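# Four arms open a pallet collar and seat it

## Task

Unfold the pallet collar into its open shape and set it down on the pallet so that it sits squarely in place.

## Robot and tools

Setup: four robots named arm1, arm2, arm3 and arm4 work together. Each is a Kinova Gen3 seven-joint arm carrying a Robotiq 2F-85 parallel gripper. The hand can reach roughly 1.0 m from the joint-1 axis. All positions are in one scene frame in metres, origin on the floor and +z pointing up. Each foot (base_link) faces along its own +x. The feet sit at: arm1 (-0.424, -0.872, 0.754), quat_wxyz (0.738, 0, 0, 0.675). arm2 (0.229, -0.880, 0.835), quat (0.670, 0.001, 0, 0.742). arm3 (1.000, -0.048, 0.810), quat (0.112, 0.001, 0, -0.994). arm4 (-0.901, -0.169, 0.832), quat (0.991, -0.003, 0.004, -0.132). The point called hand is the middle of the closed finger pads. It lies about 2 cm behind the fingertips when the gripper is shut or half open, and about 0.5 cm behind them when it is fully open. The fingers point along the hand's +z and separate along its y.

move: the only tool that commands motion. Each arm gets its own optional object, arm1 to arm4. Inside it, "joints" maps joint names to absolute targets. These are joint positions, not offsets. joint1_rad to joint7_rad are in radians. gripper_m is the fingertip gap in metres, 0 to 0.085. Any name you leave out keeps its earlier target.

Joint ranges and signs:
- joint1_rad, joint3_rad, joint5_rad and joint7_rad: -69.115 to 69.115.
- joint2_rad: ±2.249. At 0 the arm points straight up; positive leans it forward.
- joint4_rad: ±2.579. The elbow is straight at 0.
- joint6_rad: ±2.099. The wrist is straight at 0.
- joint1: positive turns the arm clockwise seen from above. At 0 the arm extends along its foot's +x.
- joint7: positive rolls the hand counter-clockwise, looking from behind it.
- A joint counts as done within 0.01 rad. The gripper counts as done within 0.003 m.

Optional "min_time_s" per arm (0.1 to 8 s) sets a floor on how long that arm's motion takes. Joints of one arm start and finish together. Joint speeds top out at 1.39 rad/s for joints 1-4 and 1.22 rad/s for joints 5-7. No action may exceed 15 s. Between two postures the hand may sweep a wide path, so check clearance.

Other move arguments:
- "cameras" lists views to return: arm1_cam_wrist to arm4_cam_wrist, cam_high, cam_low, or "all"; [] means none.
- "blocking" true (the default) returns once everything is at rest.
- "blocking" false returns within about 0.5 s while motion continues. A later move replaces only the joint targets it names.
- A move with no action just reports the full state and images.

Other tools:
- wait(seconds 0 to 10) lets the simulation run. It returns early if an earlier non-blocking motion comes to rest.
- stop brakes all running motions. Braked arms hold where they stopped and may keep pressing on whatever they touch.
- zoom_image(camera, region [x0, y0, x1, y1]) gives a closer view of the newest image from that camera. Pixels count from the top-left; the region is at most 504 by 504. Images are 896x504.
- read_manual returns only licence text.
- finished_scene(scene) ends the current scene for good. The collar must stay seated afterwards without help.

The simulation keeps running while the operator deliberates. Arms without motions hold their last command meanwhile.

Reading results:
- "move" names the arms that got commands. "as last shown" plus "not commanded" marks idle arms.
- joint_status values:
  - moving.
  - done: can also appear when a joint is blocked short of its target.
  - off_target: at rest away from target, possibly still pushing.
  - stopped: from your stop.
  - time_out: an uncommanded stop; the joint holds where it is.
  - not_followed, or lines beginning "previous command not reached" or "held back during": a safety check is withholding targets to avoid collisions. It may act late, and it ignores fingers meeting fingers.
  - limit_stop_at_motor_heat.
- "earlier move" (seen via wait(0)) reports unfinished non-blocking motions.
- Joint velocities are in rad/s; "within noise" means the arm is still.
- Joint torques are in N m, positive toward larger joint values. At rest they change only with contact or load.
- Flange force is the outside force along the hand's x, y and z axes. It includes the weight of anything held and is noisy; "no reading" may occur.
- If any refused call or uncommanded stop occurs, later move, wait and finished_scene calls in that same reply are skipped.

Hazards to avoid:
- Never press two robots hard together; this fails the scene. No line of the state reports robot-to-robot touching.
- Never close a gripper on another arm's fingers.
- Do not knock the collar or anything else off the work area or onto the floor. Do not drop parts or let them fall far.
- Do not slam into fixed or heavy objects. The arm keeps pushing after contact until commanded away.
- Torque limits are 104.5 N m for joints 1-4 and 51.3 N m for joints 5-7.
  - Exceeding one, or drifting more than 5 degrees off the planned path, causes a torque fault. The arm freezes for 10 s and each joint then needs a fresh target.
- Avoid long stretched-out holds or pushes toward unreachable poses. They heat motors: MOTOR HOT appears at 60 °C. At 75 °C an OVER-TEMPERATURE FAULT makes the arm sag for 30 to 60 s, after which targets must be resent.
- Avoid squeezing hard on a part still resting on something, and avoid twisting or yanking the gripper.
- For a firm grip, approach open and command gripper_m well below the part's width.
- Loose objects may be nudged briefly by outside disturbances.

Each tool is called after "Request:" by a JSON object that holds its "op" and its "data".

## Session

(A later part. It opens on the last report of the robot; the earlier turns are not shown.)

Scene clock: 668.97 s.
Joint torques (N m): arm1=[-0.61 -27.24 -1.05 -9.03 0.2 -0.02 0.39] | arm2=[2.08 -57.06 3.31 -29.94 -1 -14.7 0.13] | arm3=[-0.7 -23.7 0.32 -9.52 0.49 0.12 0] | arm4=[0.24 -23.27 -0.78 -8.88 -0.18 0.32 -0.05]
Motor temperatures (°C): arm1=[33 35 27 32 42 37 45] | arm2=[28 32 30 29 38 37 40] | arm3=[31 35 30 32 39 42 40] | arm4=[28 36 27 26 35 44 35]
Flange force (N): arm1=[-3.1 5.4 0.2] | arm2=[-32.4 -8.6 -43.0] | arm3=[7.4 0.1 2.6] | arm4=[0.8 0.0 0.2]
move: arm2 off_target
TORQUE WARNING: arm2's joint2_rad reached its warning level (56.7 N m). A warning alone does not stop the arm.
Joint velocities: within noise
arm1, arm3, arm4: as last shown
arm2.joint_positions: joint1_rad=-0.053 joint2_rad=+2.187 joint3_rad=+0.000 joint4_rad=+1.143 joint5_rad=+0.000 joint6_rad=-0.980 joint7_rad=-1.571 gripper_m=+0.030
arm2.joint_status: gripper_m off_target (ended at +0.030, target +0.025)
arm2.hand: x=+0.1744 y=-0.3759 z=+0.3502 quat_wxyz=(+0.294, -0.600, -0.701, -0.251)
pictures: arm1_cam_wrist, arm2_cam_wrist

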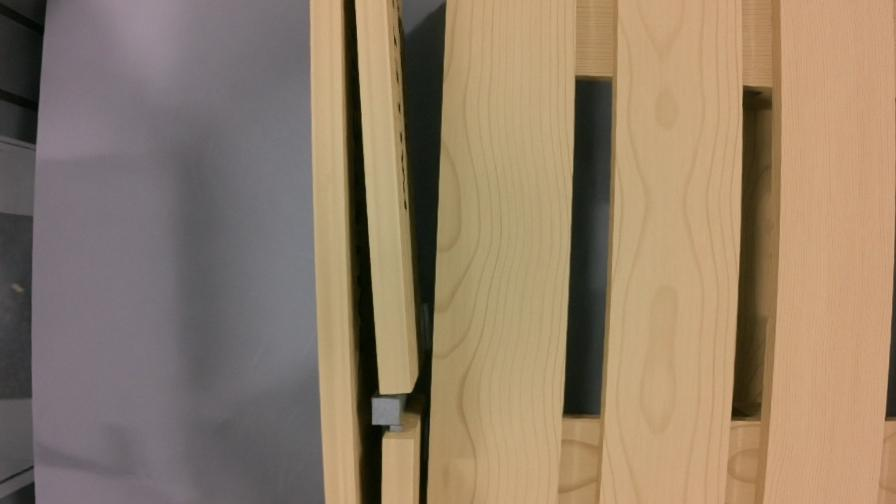

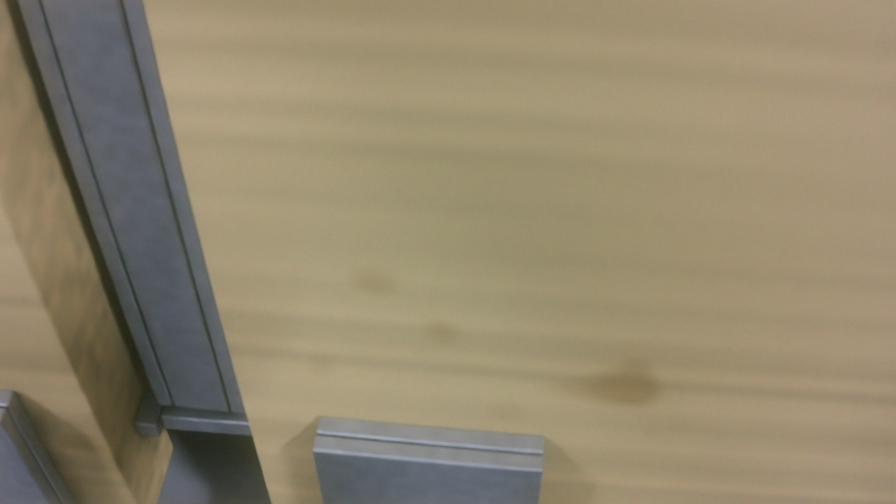

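Request:
{"op": "move", "data": {"arm2": {"joints":{"joint2_rad":2.226,"joint4_rad":1.29,"joint6_rad":-1.166},"min_time_s":4}, "cameras": ["arm2_cam_wrist","arm1_cam_wrist","arm3_cam_wrist","arm4_cam_wrist","cam_high"]}}

Scene clock: 684.40 s.
Joint torques (N m): arm1=[-0.53 -27.27 -1.03 -9.08 0.24 -0.02 0.38] | arm2=[3.2 -22.03 1.87 -0.91 -1.45 -7.69 -0.66] | arm3=[-0.67 -23.65 0.32 -9.52 0.49 0.11 -0.04] | arm4=[0.2 -23.31 -0.74 -8.88 -0.19 0.35 -0.03]
Motor temperatures (°C): arm1=[33 35 27 32 42 37 45] | arm2=[28 36 30 30 38 38 40] | arm3=[31 35 30 32 39 42 40] | arm4=[28 36 27 26 35 44 35]
Flange force (N): arm1=[-2.9 5.1 0.4] | arm2=[-9.9 -6.8 16.4] | arm3=[7.5 0.1 2.7] | arm4=[0.8 -0.1 0.3]
move: arm2 done
TORQUE WARNING: arm2's joint2_rad reached its warning level (56.7 N m). A warning alone does not stop the arm.
Joint velocities: within noise
arm1, arm3, arm4: as last shown
arm2.joint_positions: joint1_rad=-0.053 joint2_rad=+2.226 joint3_rad=+0.000 joint4_rad=+1.290 joint5_rad=+0.000 joint6_rad=-1.166 joint7_rad=-1.571 gripper_m=+0.030
arm2.joint_status: all done
arm2.hand: x=+0.1846 y=-0.4406 z=+0.3532 quat_wxyz=(+0.294, -0.600, -0.701, -0.251)
pictures: arm1_cam_wrist, arm2_cam_wrist, arm3_cam_wrist, arm4_cam_wrist, cam_high

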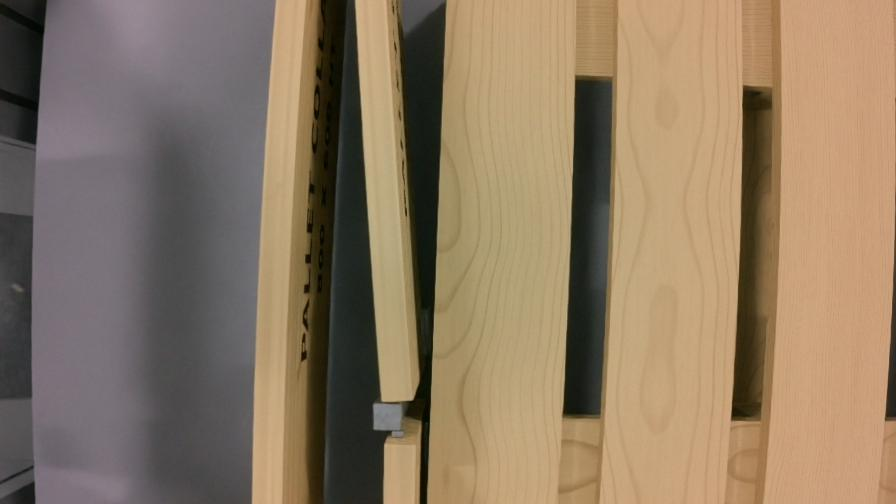

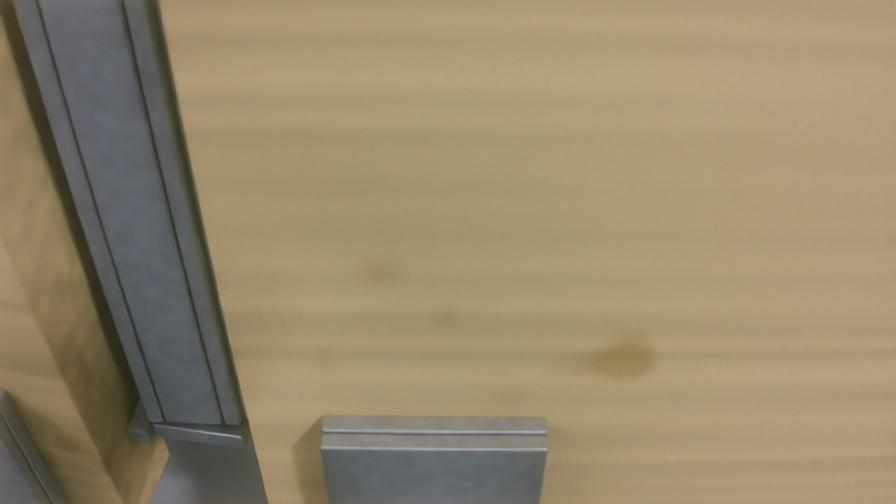

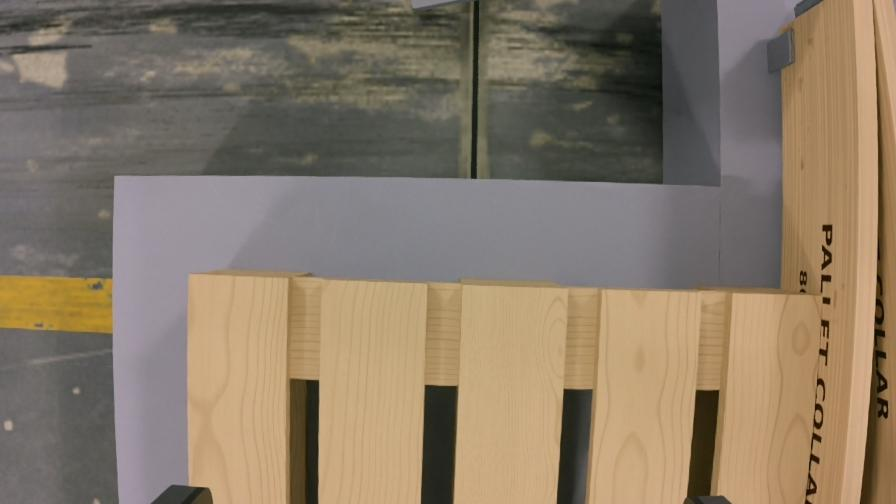

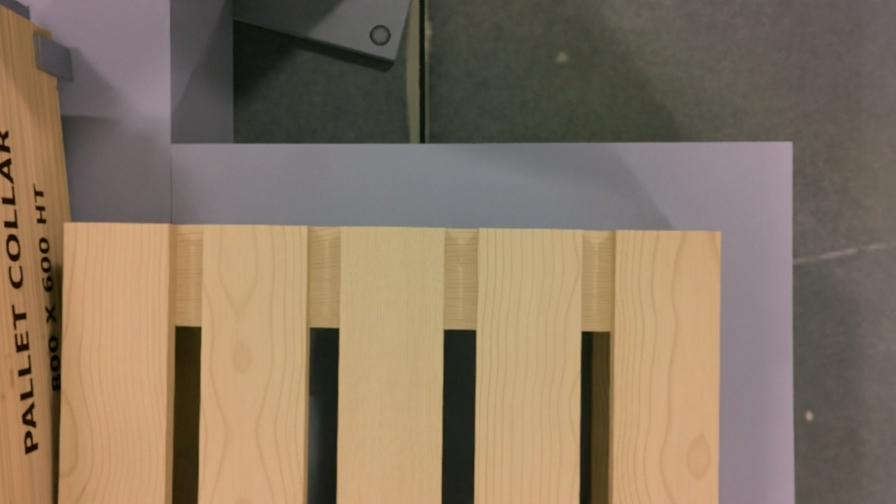

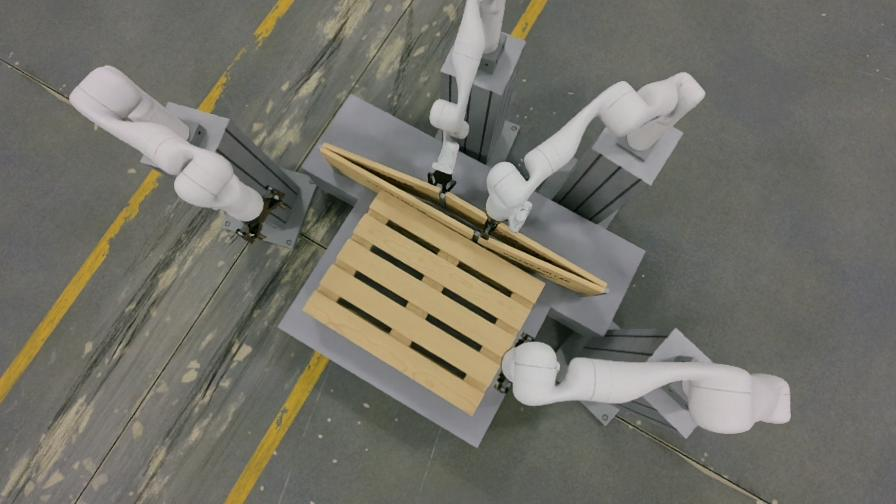

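Request:
{"op": "move", "data": {"arm3": {"joints":{"joint1_rad":-0.327,"joint2_rad":1.141,"joint4_rad":0.9584,"joint6_rad":1.042,"joint7_rad":1.019}}, "arm4": {"joints":{"joint1_rad":-0.002,"joint2_rad":1.0025,"joint4_rad":1.3976,"joint6_rad":0.7415,"joint7_rad":1.834}}, "cameras": ["arm3_cam_wrist","arm4_cam_wrist"]}}

Scene clock: 708.03 s.
Joint torques (N m): arm1=[-0.56 -27.26 -1.03 -9.11 0.19 -0.01 0.37] | arm2=[3.32 -22.04 1.91 -0.91 -1.46 -7.76 -0.64] | arm3=[-0.74 -25.69 0.31 -8.34 0.46 0.08 -0.01] | arm4=[0.39 -23.02 -0.53 -5.87 -0.17 0.35 -0.03]
Motor temperatures (°C): arm1=[33 35 27 32 42 37 45] | arm2=[28 35 30 30 38 38 40] | arm3=[31 35 30 32 39 42 40] | arm4=[28 36 27 26 35 44 35]
Flange force (N): arm1=[-2.8 4.8 0.4] | arm2=[-9.9 -7.1 16.6] | arm3=[4.0 -3.5 -1.1] | arm4=[0.4 0.7 -0.2]
move: arm3 done; arm4 done
Joint velocities: within noise
arm1, arm2: as last shown
arm2.hand: x=+0.1845 y=-0.4406 z=+0.3532 quat_wxyz=(+0.294, -0.600, -0.701, -0.251)
arm3.joint_positions: joint1_rad=-0.327 joint2_rad=+1.141 joint3_rad=+0.000 joint4_rad=+0.958 joint5_rad=+0.000 joint6_rad=+1.042 joint7_rad=+1.019 gripper_m=+0.085
arm3.joint_status: all done
arm3.hand: x=+0.4304 y=-0.3699 z=+0.7992 quat_wxyz=(+0.000, -1.000, +0.000, -0.001)
arm4.joint_positions: joint1_rad=-0.002 joint2_rad=+1.002 joint3_rad=+0.000 joint4_rad=+1.398 joint5_rad=+0.000 joint6_rad=+0.742 joint7_rad=+1.834 gripper_m=+0.085
arm4.joint_status: all done
arm4.hand: x=-0.3608 y=-0.3410 z=+0.7963 quat_wxyz=(+0.005, +0.000, -1.000, +0.002)

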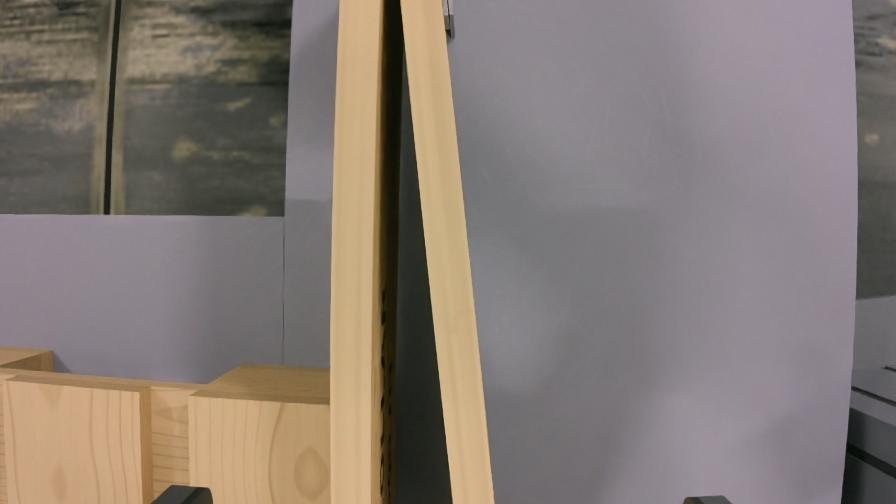

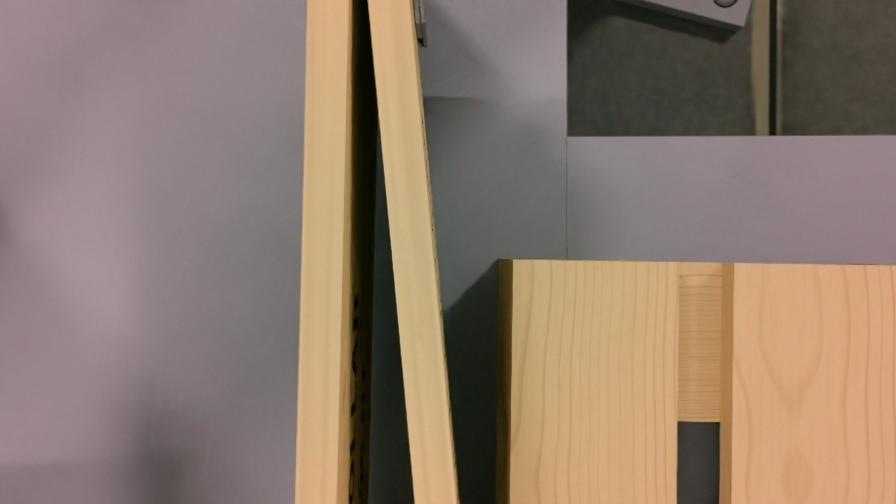

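Request:
{"op": "move", "data": {"arm3": {"joints":{"joint1_rad":-0.35,"joint2_rad":1.3462,"joint4_rad":1.0322,"joint6_rad":0.7632,"joint7_rad":1.097,"gripper_m":0.032}}, "arm4": {"joints":{"joint1_rad":0.0277,"joint2_rad":1.3036,"joint4_rad":1.2791,"joint6_rad":0.5589,"joint7_rad":1.95,"gripper_m":0.032}}, "cameras": ["arm3_cam_wrist","arm4_cam_wrist"]}}

Scene clock: 784.87 s.
Joint torques (N m): arm1=[-0.52 -27.28 -1 -9.12 0.22 0 0.4] | arm2=[3.33 -22.03 1.87 -0.87 -1.51 -7.75 -0.63] | arm3=[-0.73 -25.48 0.34 -6.81 0.46 0.13 -0.01] | arm4=[0.41 -24.15 -0.52 -4.56 -0.16 0.34 -0.05]
Motor temperatures (°C): arm1=[33 35 27 32 42 37 45] | arm2=[28 34 30 29 38 39 40] | arm3=[31 35 30 32 39 42 40] | arm4=[28 36 27 26 35 44 35]
Flange force (N): arm1=[-2.7 4.8 0.5] | arm2=[-9.9 -6.9 16.7] | arm3=[3.9 -3.0 -2.2] | arm4=[0.4 0.8 -0.3]
move: arm3 done; arm4 done
Joint velocities: within noise
arm1, arm2: as last shown
arm3.joint_positions: joint1_rad=-0.350 joint2_rad=+1.346 joint3_rad=+0.000 joint4_rad=+1.032 joint5_rad=+0.000 joint6_rad=+0.763 joint7_rad=+1.097 gripper_m=+0.032
arm3.joint_status: all done
arm3.hand: x=+0.4605 y=-0.3685 z=+0.6490 quat_wxyz=(+0.000, -0.999, -0.051, -0.001)
arm4.joint_positions: joint1_rad=+0.028 joint2_rad=+1.304 joint3_rad=+0.000 joint4_rad=+1.279 joint5_rad=+0.000 joint6_rad=+0.559 joint7_rad=+1.950 gripper_m=+0.032
arm4.joint_status: all done
arm4.hand: x=-0.3622 y=-0.3593 z=+0.6464 quat_wxyz=(+0.005, +0.043, -0.999, +0.002)

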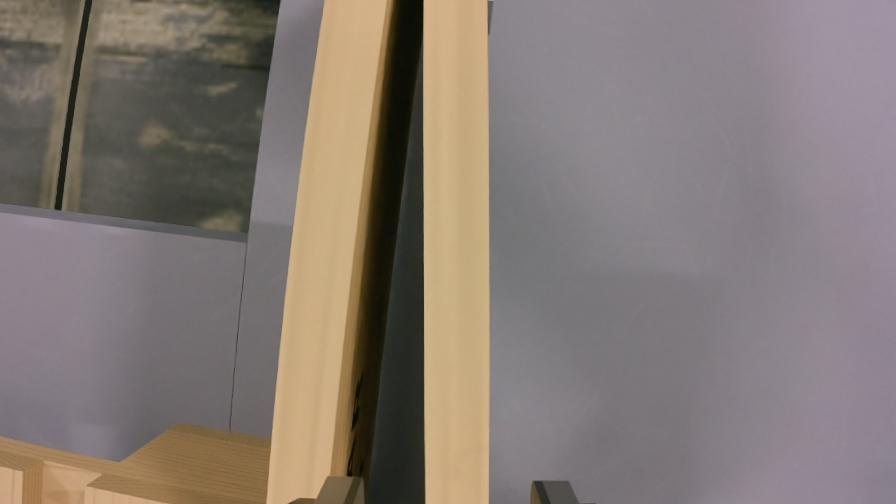

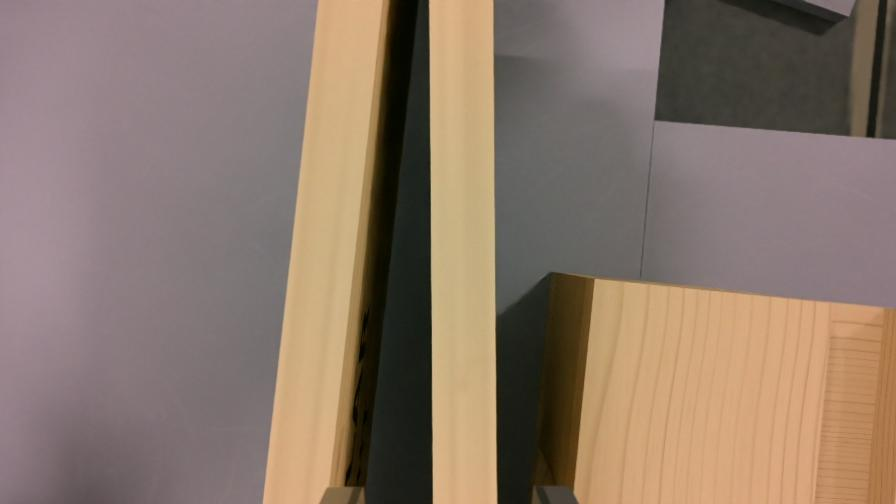

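Request:
{"op": "move", "data": {"arm3": {"joints":{"joint2_rad":1.6355,"joint4_rad":0.7848,"joint6_rad":0.7213},"min_time_s":2.5}, "arm4": {"joints":{"joint2_rad":1.5952,"joint4_rad":1.0424,"joint6_rad":0.504},"min_time_s":2.5}, "cameras": ["arm3_cam_wrist","arm4_cam_wrist","cam_low"]}}

Scene clock: 800.73 s.
Joint torques (N m): arm1=[-0.57 -27.33 -1.06 -9.12 0.23 0.01 0.38] | arm2=[2.93 -22.18 1.73 -1.16 -1.22 -7.63 -0.6] | arm3=[-0.7 -25.58 0.38 -6.52 0.48 0.12 -0.05] | arm4=[0.41 -24.34 -0.51 -4.13 -0.16 0.34 -0.01]
Motor temperatures (°C): arm1=[33 35 27 32 42 37 45] | arm2=[28 33 30 29 38 39 40] | arm3=[31 35 30 32 38 42 39] | arm4=[28 36 27 26 35 44 35]
Flange force (N): arm1=[-2.8 4.9 0.5] | arm2=[-9.8 -6.4 15.2] | arm3=[4.9 -3.4 -3.8] | arm4=[0.5 0.8 -0.6]
move: arm3 done; arm4 done
Joint velocities: within noise
arm1, arm2: as last shown
arm2.hand: x=+0.1846 y=-0.4406 z=+0.3532 quat_wxyz=(+0.294, -0.600, -0.701, -0.251)
arm3.joint_positions: joint1_rad=-0.350 joint2_rad=+1.636 joint3_rad=+0.000 joint4_rad=+0.785 joint5_rad=+0.000 joint6_rad=+0.721 joint7_rad=+1.097 gripper_m=+0.032
arm3.joint_status: all done
arm3.hand: x=+0.4607 y=-0.3686 z=+0.5192 quat_wxyz=(+0.000, -0.999, -0.051, -0.001)
arm4.joint_positions: joint1_rad=+0.028 joint2_rad=+1.595 joint3_rad=+0.000 joint4_rad=+1.042 joint5_rad=+0.000 joint6_rad=+0.504 joint7_rad=+1.950 gripper_m=+0.032
arm4.joint_status: all done
arm4.hand: x=-0.3635 y=-0.3598 z=+0.5162 quat_wxyz=(+0.005, +0.043, -0.999, +0.002)

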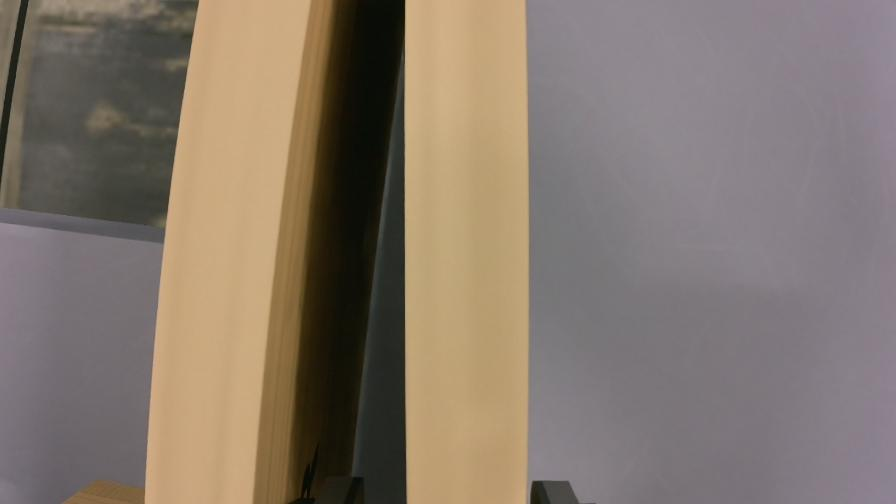

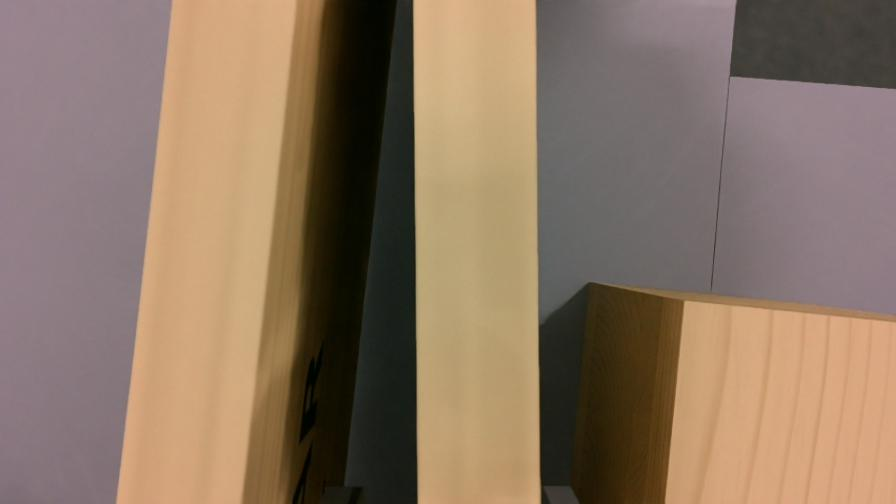

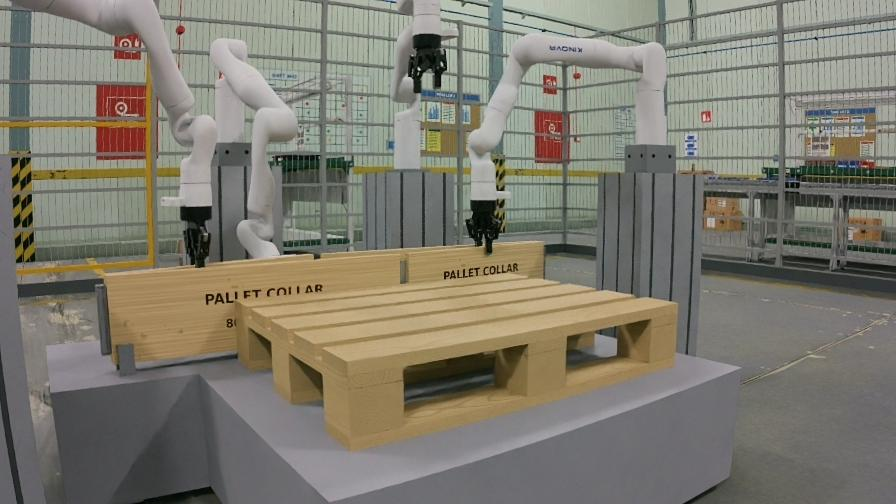

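Request:
{"op": "move", "data": {"arm3": {"joints":{"joint1_rad":-0.354,"joint2_rad":1.7433,"joint4_rad":0.6542,"joint6_rad":0.7441},"min_time_s":1.5}, "arm4": {"joints":{"joint1_rad":0.021,"joint2_rad":1.6843,"joint4_rad":0.944,"joint6_rad":0.5133},"min_time_s":1.5}}}

Request:
{"op": "move", "data": {"arm3": {"joints":{"gripper_m":0.005}}, "arm4": {"joints":{"gripper_m":0.005}}, "cameras": ["cam_high"]}}

Request:
{"op": "move", "data": {"arm2": {"joints":{"gripper_m":0.085}}, "cameras": ["arm1_cam_wrist"]}}

Scene clock: 822.33 s.
Joint torques (N m): arm1=[-0.56 -27.27 -1.04 -9.11 0.21 -0.01 0.4] | arm2=[7.89 -22.34 5.77 -2.41 -4.5 -7.02 -0.58] | arm3=[21.02 45.24 11.26 9 4.97 -9.1 1.52] | arm4=[0.61 -24.68 -0.3 -4.52 -0.12 0.22 0]
Motor temperatures (°C): arm1=[33 35 27 32 42 37 45] | arm2=[28 34 30 29 37 39 40] | arm3=[31 35 30 32 39 42 39] | arm4=[28 37 27 26 35 44 35]
Flange force (N): arm1=[-2.8 4.9 0.4] | arm2=[-8.1 -18.2 8.1] | arm3=[38.1 21.7 -140.6] | arm4=[0.7 1.3 -0.6]
move: arm3 time_out; arm4 time_out
Joint velocities: within noise
arm1, arm2: as last shown
arm2.hand: x=+0.1845 y=-0.4406 z=+0.3533 quat_wxyz=(+0.294, -0.600, -0.701, -0.251)
arm3.joint_positions: joint1_rad=-0.354 joint2_rad=+1.729 joint3_rad=+0.000 joint4_rad=+0.654 joint5_rad=+0.000 joint6_rad=+0.744 joint7_rad=+1.097 gripper_m=+0.032
arm3.joint_status: joint2_rad time_out (moved +0.094 of +0.108); the others done
arm3.hand: x=+0.4547 y=-0.3755 z=+0.4880 quat_wxyz=(-0.004, -0.999, -0.053, +0.005)
arm4.joint_positions: joint1_rad=+0.021 joint2_rad=+1.673 joint3_rad=+0.000 joint4_rad=+0.944 joint5_rad=+0.000 joint6_rad=+0.513 joint7_rad=+1.950 gripper_m=+0.032
arm4.joint_status: joint2_rad time_out (moved +0.078 of +0.089); the others done
arm4.hand: x=-0.3556 y=-0.3583 z=+0.4868 quat_wxyz=(-0.001, +0.046, -0.999, +0.004)
pictures: none

not run: a stop that you did not command came earlier in this reply.

not run: a stop that you did not command came earlier in this reply.

Request:
{"op": "move", "data": {"arm3": {"joints":{"joint1_rad":-0.354,"joint2_rad":1.676,"joint4_rad":0.7358,"joint6_rad":0.73},"min_time_s":1}, "arm4": {"joints":{"joint1_rad":0.021,"joint2_rad":1.622,"joint4_rad":1.0129,"joint6_rad":0.507},"min_time_s":1}, "cameras": ["arm3_cam_wrist","arm4_cam_wrist"]}}

Request:
{"op": "move", "data": {"arm3": {"joints":{"gripper_m":0.005}}, "arm4": {"joints":{"gripper_m":0.005}}, "cameras": ["arm3_cam_wrist","arm4_cam_wrist","arm1_cam_wrist","cam_high"]}}

Scene clock: 842.03 s.
Joint torques (N m): arm1=[-0.48 -27.33 -1.03 -9.13 0.22 -0.04 0.37] | arm2=[0.95 -20.14 0.35 -1.62 0 -6.07 -0.37] | arm3=[-0.76 -25.62 0.35 -6.59 0.46 0.13 -0.02] | arm4=[0.33 -24.4 -0.55 -4.09 -0.18 0.37 -0.03]
Motor temperatures (°C): arm1=[33 35 27 32 42 37 45] | arm2=[28 34 30 29 38 39 40] | arm3=[31 37 30 32 38 42 39] | arm4=[28 38 27 25 35 44 35]
Flange force (N): arm1=[-2.8 5.1 0.4] | arm2=[-4.9 -2.1 6.2] | arm3=[5.2 -3.6 -4.0] | arm4=[0.3 0.6 -0.4]
move: arm3 done; arm4 done
Joint velocities: within noise
arm1, arm2: as last shown
arm2.hand: x=+0.1846 y=-0.4406 z=+0.3532 quat_wxyz=(+0.294, -0.600, -0.701, -0.251)
arm3.joint_positions: joint1_rad=-0.354 joint2_rad=+1.676 joint3_rad=+0.000 joint4_rad=+0.736 joint5_rad=+0.000 joint6_rad=+0.730 joint7_rad=+1.097 gripper_m=+0.032
arm3.joint_status: all done
arm3.hand: x=+0.4616 y=-0.3710 z=+0.5040 quat_wxyz=(+0.000, -0.999, -0.053, -0.001)
arm4.joint_positions: joint1_rad=+0.021 joint2_rad=+1.622 joint3_rad=+0.000 joint4_rad=+1.013 joint5_rad=+0.000 joint6_rad=+0.507 joint7_rad=+1.950 gripper_m=+0.032
arm4.joint_status: all done
arm4.hand: x=-0.3621 y=-0.3563 z=+0.5054 quat_wxyz=(+0.005, +0.046, -0.999, +0.002)

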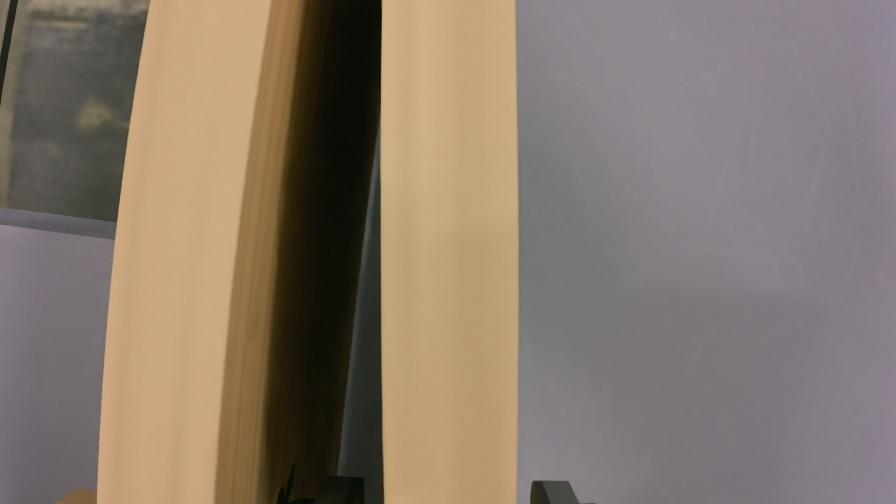

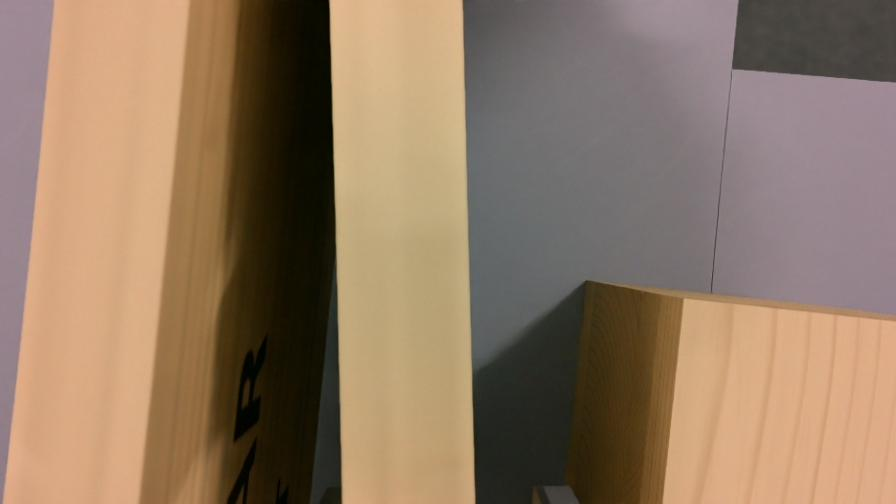

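Scene clock: 842.73 s.
Joint torques (N m): arm1=[-0.53 -27.28 -1.04 -9.07 0.19 -0.03 0.39] | arm2=[1.07 -18.84 0.67 -0.47 -0.06 -5.83 -0.33] | arm3=[2.76 -23.79 3.52 -5.77 1.36 0.55 -0.89] | arm4=[-4.49 -16.96 -7.02 -1.84 -2.49 0.72 -0.59]
Motor temperatures (°C): arm1=[33 35 27 32 42 37 45] | arm2=[28 34 30 29 38 39 40] | arm3=[31 37 30 32 38 42 39] | arm4=[28 38 27 25 35 44 35]
Flange force (N): arm1=[-2.9 5.2 0.3] | arm2=[-4.2 -2.7 9.0] | arm3=[7.5 -0.1 -6.5] | arm4=[3.7 -8.2 -12.7]
move: arm3 off_target; arm4 off_target
Joint velocities: within noise
arm1.joint_positions: joint1_rad=+0.352 joint2_rad=+0.967 joint3_rad=+0.000 joint4_rad=+0.655 joint5_rad=+0.000 joint6_rad=+1.520 joint7_rad=+0.441 gripper_m=+0.085
arm1.joint_status: not commanded
arm1.hand: x=-0.1192 y=-0.2854 z=+0.9496 quat_wxyz=(+0.000, +0.000, -1.000, +0.000)
arm2: as last shown
arm2.hand: x=+0.1845 y=-0.4406 z=+0.3532 quat_wxyz=(+0.294, -0.600, -0.701, -0.251)
arm3.joint_positions: joint1_rad=-0.354 joint2_rad=+1.676 joint3_rad=+0.000 joint4_rad=+0.736 joint5_rad=+0.000 joint6_rad=+0.730 joint7_rad=+1.097 gripper_m=+0.019
arm3.joint_status: gripper_m off_target (ended at +0.019, target +0.005)
arm3.hand: x=+0.4616 y=-0.3712 z=+0.5041 quat_wxyz=(+0.000, -0.999, -0.053, -0.001)
arm4.joint_positions: joint1_rad=+0.021 joint2_rad=+1.622 joint3_rad=+0.000 joint4_rad=+1.013 joint5_rad=+0.000 joint6_rad=+0.507 joint7_rad=+1.950 gripper_m=+0.019
arm4.joint_status: gripper_m off_target (ended at +0.019, target +0.005)
arm4.hand: x=-0.3621 y=-0.3563 z=+0.5054 quat_wxyz=(+0.005, +0.046, -0.999, +0.002)
pictures: arm1_cam_wrist, arm3_cam_wrist, arm4_cam_wrist, cam_high

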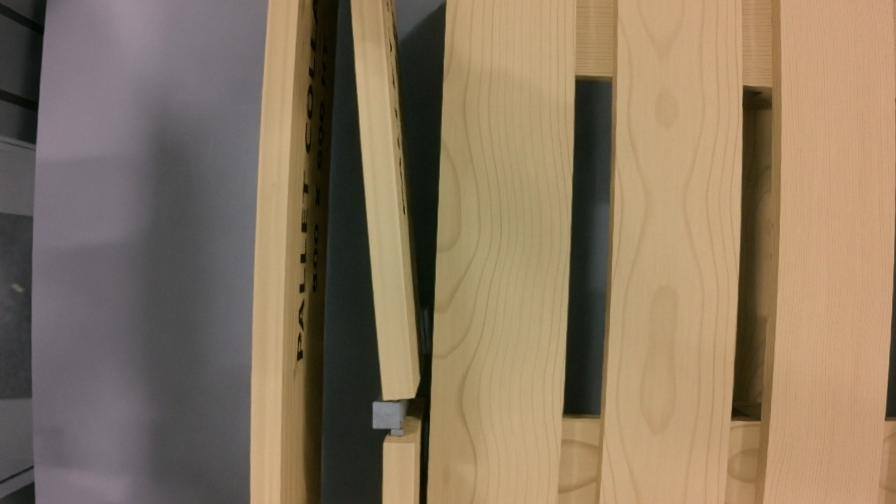

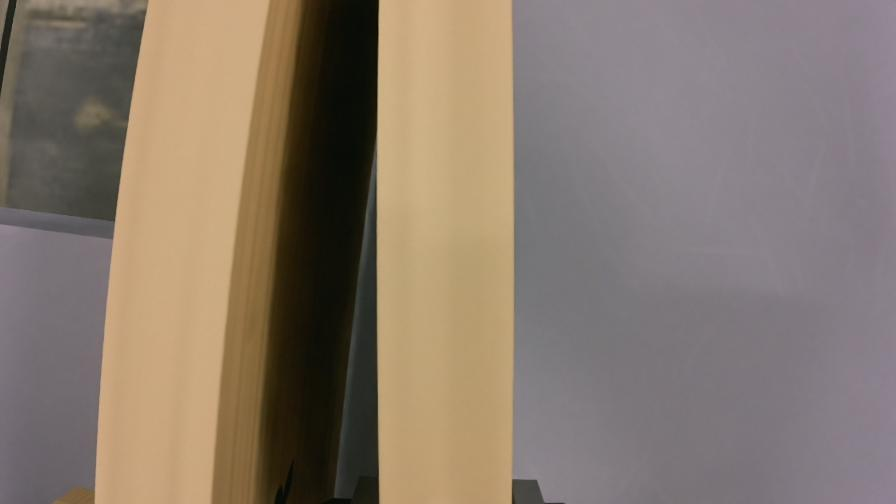

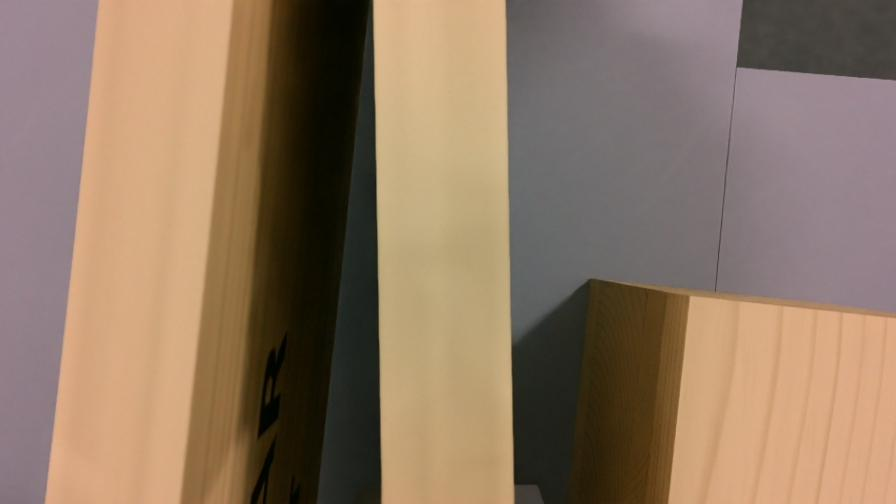

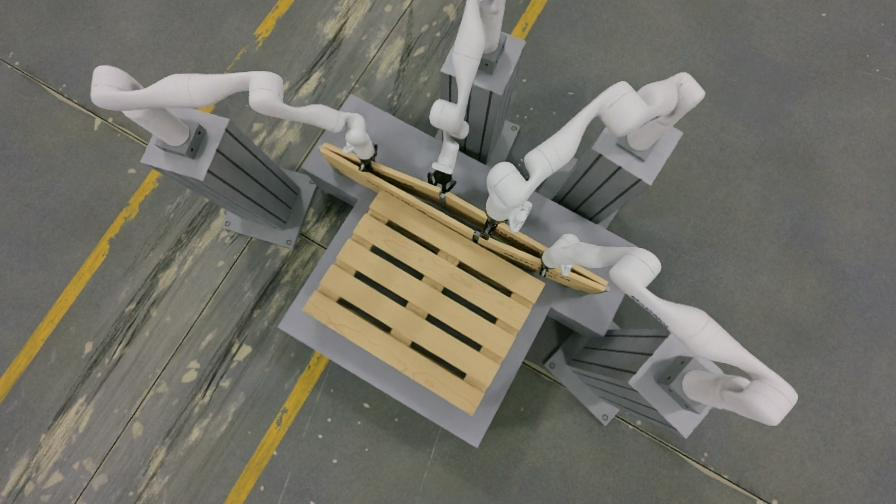

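Request:
{"op": "move", "data": {"arm2": {"joints":{"gripper_m":0.06}}}}

Request:
{"op": "move", "data": {"arm2": {"joints":{"joint2_rad":2.139,"joint4_rad":1.6,"joint6_rad":-1.389}}}}

Request:
{"op": "move", "data": {"arm2": {"joints":{"joint2_rad":1.4,"joint4_rad":2.3,"joint6_rad":-1.0}}}}

Request:
{"op": "move", "data": {"arm2": {"joints":{"joint2_rad":-0.43,"joint4_rad":1.52,"joint6_rad":1.97}}, "arm1": {"joints":{"joint1_rad":0,"joint2_rad":0.0,"joint4_rad":1.5,"joint6_rad":1.5}}, "arm3": {"joints":{"joint2_rad":1.5164,"joint4_rad":0.9051,"joint6_rad":0.7201},"min_time_s":2.5}, "arm4": {"joints":{"joint2_rad":1.4678,"joint4_rad":1.1656,"joint6_rad":0.5082},"min_time_s":2.5}, "cameras": ["cam_high","cam_low"]}}

Scene clock: 959.27 s.
Joint torques (N m): arm1=[-0.62 -27.3 -1.05 -9.09 0.19 -0.05 0.42] | arm2=[0.61 -13.22 0.04 0.16 0.23 -2.35 -0.32] | arm3=[-1.76 -32.12 -0.19 -7.93 0.02 0.88 -0.56] | arm4=[-3.5 -16.07 -5.83 -0.84 -1.99 1.24 -0.44]
Motor temperatures (°C): arm1=[33 35 27 32 41 36 45] | arm2=[28 34 30 29 37 39 40] | arm3=[31 35 30 32 38 42 39] | arm4=[28 36 27 25 35 43 34]
Flange force (N): arm1=[-3.0 5.2 0.3] | arm2=[6.0 -1.5 -5.2] | arm3=[2.0 -4.8 8.6] | arm4=[1.3 -7.1 -12.4]
move: arm2 done
Joint velocities: within noise
arm1, arm3, arm4: as last shown
arm2.joint_positions: joint1_rad=-0.053 joint2_rad=+2.226 joint3_rad=+0.000 joint4_rad=+1.290 joint5_rad=+0.000 joint6_rad=-1.166 joint7_rad=-1.571 gripper_m=+0.060
arm2.joint_status: all done
arm2.hand: x=+0.1846 y=-0.4406 z=+0.3532 quat_wxyz=(+0.294, -0.600, -0.701, -0.251)
arm3.hand: x=+0.4617 y=-0.3710 z=+0.5039 quat_wxyz=(+0.000, -0.999, -0.053, -0.001)
arm4.hand: x=-0.3621 y=-0.3562 z=+0.5054 quat_wxyz=(+0.005, +0.046, -0.999, +0.002)
pictures: none

Scene clock: 960.73 s.
Joint torques (N m): arm1=[-0.52 -27.3 -1.03 -9.05 0.24 0 0.39] | arm2=[0.69 -12.55 0.12 1.88 0.21 -2.33 -0.32] | arm3=[-1.75 -32.69 -0.22 -8.23 -0.01 0.79 -0.57] | arm4=[-3.4 -16.1 -5.7 -0.79 -1.97 1.27 -0.44]
Motor temperatures (°C): arm1=[33 35 27 32 41 36 45] | arm2=[28 34 30 29 37 39 40] | arm3=[31 35 30 32 38 42 39] | arm4=[28 36 27 25 35 43 34]
Flange force (N): arm1=[-3.0 5.4 0.3] | arm2=[5.8 -1.5 -3.8] | arm3=[2.3 -5.0 9.2] | arm4=[1.0 -7.0 -12.1]
move: arm2 done
Joint velocities: within noise
arm1, arm3, arm4: as last shown
arm2.joint_positions: joint1_rad=-0.053 joint2_rad=+2.139 joint3_rad=+0.000 joint4_rad=+1.600 joint5_rad=+0.000 joint6_rad=-1.389 joint7_rad=-1.571 gripper_m=+0.060
arm2.joint_status: all done
arm2.hand: x=+0.1910 y=-0.4811 z=+0.4158 quat_wxyz=(+0.294, -0.600, -0.701, -0.251)
arm3.hand: x=+0.4616 y=-0.3711 z=+0.5040 quat_wxyz=(+0.000, -0.999, -0.053, -0.001)
arm4.hand: x=-0.3621 y=-0.3563 z=+0.5054 quat_wxyz=(+0.005, +0.046, -0.999, +0.002)
pictures: none

Scene clock: 962.80 s.
Joint torques (N m): arm1=[-0.52 -27.29 -1.02 -9.12 0.21 -0.03 0.39] | arm2=[0.62 -14.84 0.17 2.47 0.17 -1.54 -0.36] | arm3=[-1.72 -32.67 -0.22 -8.2 -0.01 0.81 -0.58] | arm4=[-3.48 -16.13 -5.66 -0.78 -1.97 1.28 -0.43]
Motor temperatures (°C): arm1=[33 35 27 32 41 36 45] | arm2=[28 34 30 29 37 38 40] | arm3=[31 36 30 32 38 42 39] | arm4=[28 36 27 25 35 43 34]
Flange force (N): arm1=[-2.7 4.9 0.4] | arm2=[4.1 -1.7 -5.5] | arm3=[2.2 -4.9 9.2] | arm4=[1.0 -7.2 -12.0]
move: arm2 done
Joint velocities: within noise
arm1, arm3, arm4: as last shown
arm2.joint_positions: joint1_rad=-0.053 joint2_rad=+1.400 joint3_rad=+0.000 joint4_rad=+2.300 joint5_rad=+0.000 joint6_rad=-1.000 joint7_rad=-1.571 gripper_m=+0.060
arm2.joint_status: all done
arm2.hand: x=+0.1942 y=-0.4995 z=+0.6443 quat_wxyz=(+0.168, -0.634, -0.741, -0.142)
pictures: none

Scene clock: 966.37 s.
Joint torques (N m): arm1=[-0.53 -11.41 -1.39 -9.52 0.19 -0.44 0.38] | arm2=[0.6 1.55 -0.48 -9.06 0.18 -0.58 -0.38] | arm3=[-6.54 -37.15 -3.78 -5.56 -0.71 3.95 0.39] | arm4=[1.54 -31.67 0.67 1.65 0.29 5.73 0.32]
Motor temperatures (°C): arm1=[33 35 27 32 41 36 45] | arm2=[28 34 30 29 37 38 40] | arm3=[31 36 30 32 38 42 39] | arm4=[28 36 27 25 35 43 34]
Flange force (N): arm1=[-3.9 3.1 0.6] | arm2=[-4.0 2.0 3.4] | arm3=[-11.7 -5.2 25.9] | arm4=[-17.0 -4.2 29.1]
move: arm1 done; arm2 done; arm3 done; arm4 done
Joint velocities: within noise
arm1.joint_positions: joint1_rad=+0.000 joint2_rad=+0.000 joint3_rad=+0.000 joint4_rad=+1.500 joint5_rad=+0.000 joint6_rad=+1.500 joint7_rad=+0.441 gripper_m=+0.085
arm1.joint_status: all done
arm1.hand: x=-0.3669 y=-0.5179 z=+1.1731 quat_wxyz=(-0.018, +0.175, -0.982, -0.068)
arm2.joint_positions: joint1_rad=-0.053 joint2_rad=-0.430 joint3_rad=+0.000 joint4_rad=+1.520 joint5_rad=+0.000 joint6_rad=+1.970 joint7_rad=-1.571 gripper_m=+0.060
arm2.joint_status: all done
arm2.hand: x=+0.2347 y=-0.7503 z=+1.3378 quat_wxyz=(+0.032, -0.650, -0.759, -0.027)
arm3.joint_positions: joint1_rad=-0.354 joint2_rad=+1.516 joint3_rad=+0.000 joint4_rad=+0.905 joint5_rad=+0.000 joint6_rad=+0.720 joint7_rad=+1.097 gripper_m=+0.019
arm3.joint_status: all done
arm3.hand: x=+0.4619 y=-0.3707 z=+0.5690 quat_wxyz=(+0.000, -0.999, -0.053, -0.001)
arm4.joint_positions: joint1_rad=+0.021 joint2_rad=+1.468 joint3_rad=+0.000 joint4_rad=+1.166 joint5_rad=+0.000 joint6_rad=+0.508 joint7_rad=+1.950 gripper_m=+0.019
arm4.joint_status: all done
arm4.hand: x=-0.3626 y=-0.3557 z=+0.5704 quat_wxyz=(+0.005, +0.046, -0.999, +0.002)

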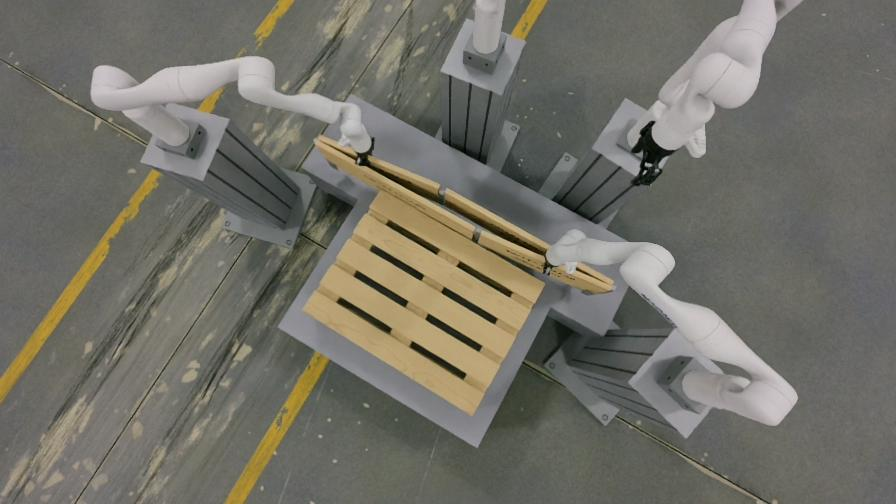

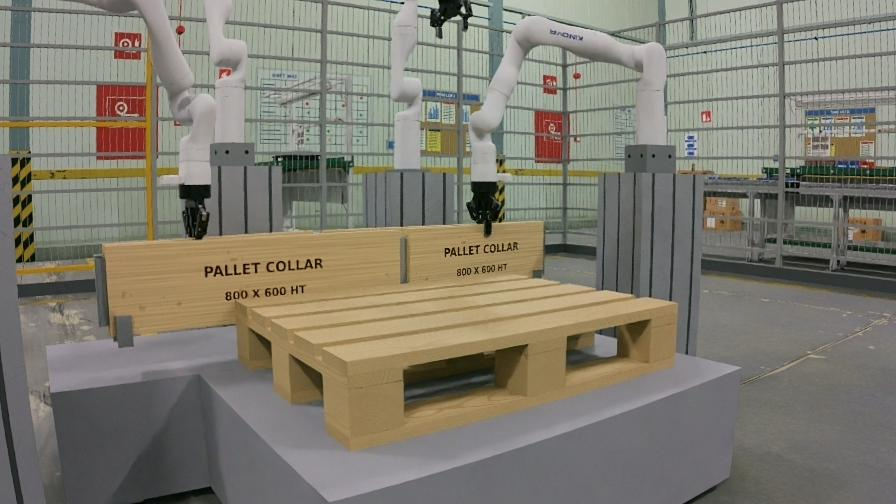

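Request:
{"op": "move", "data": {"arm3": {"joints":{"joint2_rad":1.3721,"joint4_rad":1.0164,"joint6_rad":0.7531},"min_time_s":2}, "arm4": {"joints":{"joint2_rad":1.3211,"joint4_rad":1.2724,"joint6_rad":0.5481},"min_time_s":2}}}

Request:
{"op": "move", "data": {"arm3": {"joints":{"joint2_rad":1.2405,"joint4_rad":1.0831,"joint6_rad":0.818},"min_time_s":2}, "arm4": {"joints":{"joint2_rad":1.1814,"joint4_rad":1.3417,"joint6_rad":0.6185},"min_time_s":2}, "cameras": ["cam_low"]}}

Request:
{"op": "move", "data": {"arm3": {"joints":{"joint1_rad":-0.207,"joint2_rad":1.183,"joint4_rad":1.2441,"joint6_rad":0.7145,"joint7_rad":1.609},"min_time_s":3}, "arm4": {"joints":{"joint1_rad":-0.1322,"joint2_rad":1.1357,"joint4_rad":1.4921,"joint6_rad":0.5138,"joint7_rad":2.1736},"min_time_s":3}, "cameras": ["cam_high","cam_low"]}}

Scene clock: 990.27 s.
Joint torques (N m): arm1=[-0.56 -11.37 -1.41 -9.53 0.24 -0.43 0.32] | arm2=[0.57 1.39 -0.54 -8.95 0.25 -0.58 -0.34] | arm3=[-4.66 -39.86 -2.45 -8.54 -0.3 2.56 0.28] | arm4=[1.05 -35.02 0.28 -2.21 0.13 4.11 0.25]
Motor temperatures (°C): arm1=[33 35 27 32 41 36 45] | arm2=[28 33 30 29 37 38 40] | arm3=[31 38 30 32 38 42 39] | arm4=[28 38 27 25 35 44 34]
Flange force (N): arm1=[-4.1 2.9 0.6] | arm2=[-3.6 2.0 2.8] | arm3=[-6.4 -4.6 26.4] | arm4=[-11.3 -2.7 28.8]
move: arm3 done; arm4 done
Joint velocities: within noise
arm1, arm2: as last shown
arm3.joint_positions: joint1_rad=-0.354 joint2_rad=+1.372 joint3_rad=+0.000 joint4_rad=+1.016 joint5_rad=+0.000 joint6_rad=+0.753 joint7_rad=+1.097 gripper_m=+0.019
arm3.joint_status: all done
arm3.hand: x=+0.4618 y=-0.3707 z=+0.6362 quat_wxyz=(+0.000, -0.999, -0.053, -0.001)
arm4.joint_positions: joint1_rad=+0.021 joint2_rad=+1.321 joint3_rad=+0.000 joint4_rad=+1.272 joint5_rad=+0.000 joint6_rad=+0.548 joint7_rad=+1.950 gripper_m=+0.019
arm4.joint_status: all done
arm4.hand: x=-0.3620 y=-0.3554 z=+0.6374 quat_wxyz=(+0.005, +0.046, -0.999, +0.002)
pictures: none

Scene clock: 992.57 s.
Joint torques (N m): arm1=[-0.6 -11.42 -1.39 -9.51 0.21 -0.46 0.38] | arm2=[0.68 1.52 -0.54 -9.02 0.22 -0.55 -0.35] | arm3=[-3.47 -41.42 -1.4 -11.27 -0.1 1.43 0.13] | arm4=[2.08 -36.83 1.39 -5.7 0.19 2.75 -0.23]
Motor temperatures (°C): arm1=[33 35 27 32 41 36 45] | arm2=[28 33 30 29 37 38 40] | arm3=[31 39 30 32 38 42 39] | arm4=[28 39 27 25 35 44 34]
Flange force (N): arm1=[-4.0 3.1 0.5] | arm2=[-3.9 2.1 3.3] | arm3=[-2.9 -4.4 26.7] | arm4=[-8.0 -0.2 28.1]
move: arm3 done; arm4 done
Joint velocities: within noise
arm1, arm2: as last shown
arm3.joint_positions: joint1_rad=-0.354 joint2_rad=+1.241 joint3_rad=+0.000 joint4_rad=+1.083 joint5_rad=+0.000 joint6_rad=+0.818 joint7_rad=+1.097 gripper_m=+0.019
arm3.joint_status: all done
arm3.hand: x=+0.4617 y=-0.3706 z=+0.7040 quat_wxyz=(+0.000, -0.999, -0.053, -0.001)
arm4.joint_positions: joint1_rad=+0.021 joint2_rad=+1.181 joint3_rad=+0.000 joint4_rad=+1.342 joint5_rad=+0.000 joint6_rad=+0.619 joint7_rad=+1.950 gripper_m=+0.019
arm4.joint_status: all done
arm4.hand: x=-0.3614 y=-0.3551 z=+0.7054 quat_wxyz=(+0.005, +0.046, -0.999, +0.002)

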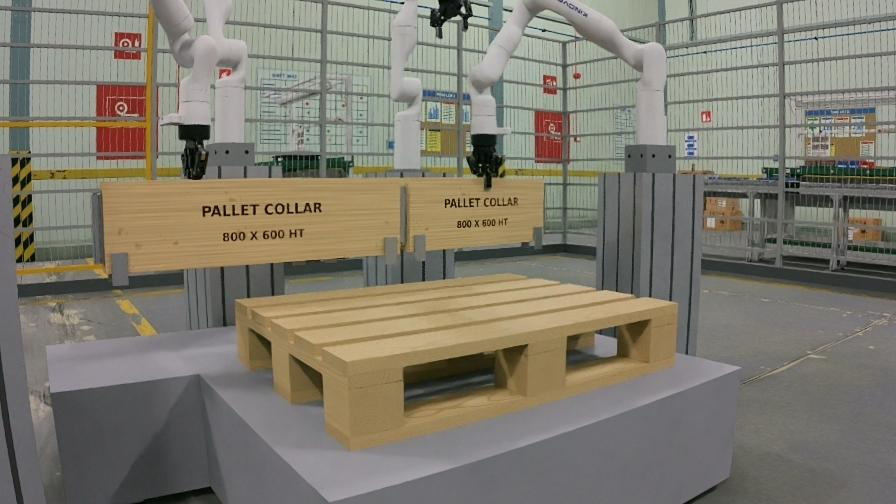

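Scene clock: 995.90 s.
Joint torques (N m): arm1=[-0.58 -11.4 -1.42 -9.53 0.23 -0.43 0.37] | arm2=[0.68 1.41 -0.41 -9 0.23 -0.58 -0.37] | arm3=[-3.69 -38.13 -2.88 -7.7 -0.92 2.5 -0.02] | arm4=[1.09 -32.66 0.24 -1.25 0.13 4.24 0.22]
Motor temperatures (°C): arm1=[33 35 27 32 41 36 45] | arm2=[28 32 30 29 37 38 40] | arm3=[31 39 30 32 38 42 39] | arm4=[28 39 27 25 35 43 34]
Flange force (N): arm1=[-4.0 3.0 0.6] | arm2=[-3.7 1.7 3.0] | arm3=[-5.4 -6.5 27.0] | arm4=[-10.8 -5.2 27.9]
move: arm3 done; arm4 done
Joint velocities: within noise
arm1, arm2: as last shown
arm3.joint_positions: joint1_rad=-0.207 joint2_rad=+1.183 joint3_rad=+0.000 joint4_rad=+1.244 joint5_rad=+0.000 joint6_rad=+0.714 joint7_rad=+1.609 gripper_m=+0.019
arm3.joint_status: all done
arm3.hand: x=+0.4492 y=-0.2749 z=+0.7040 quat_wxyz=(-0.001, -0.972, -0.233, -0.001)
arm4.joint_positions: joint1_rad=-0.132 joint2_rad=+1.136 joint3_rad=+0.000 joint4_rad=+1.492 joint5_rad=+0.000 joint6_rad=+0.514 joint7_rad=+2.174 gripper_m=+0.019
arm4.joint_status: all done
arm4.hand: x=-0.3745 y=-0.2656 z=+0.7051 quat_wxyz=(+0.005, +0.232, -0.973, +0.001)

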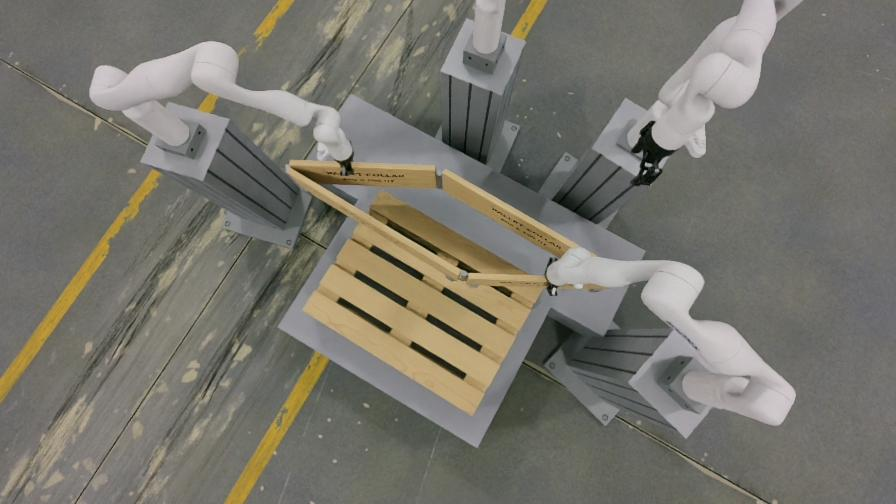

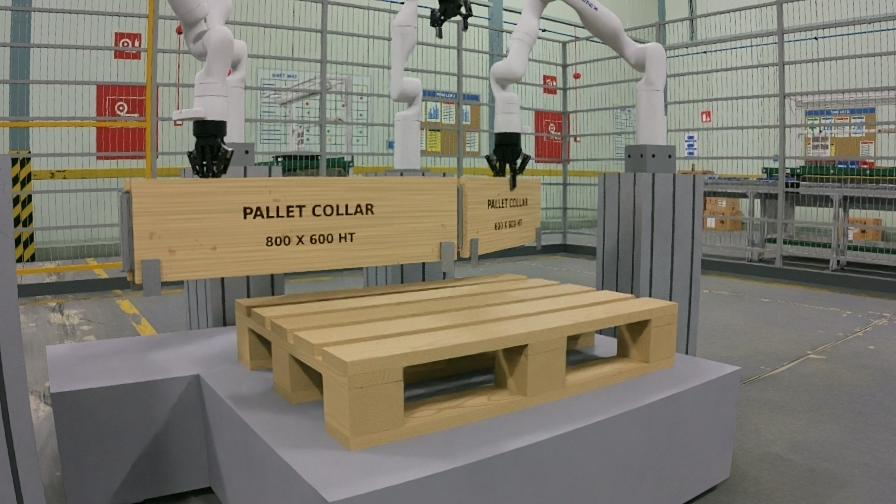

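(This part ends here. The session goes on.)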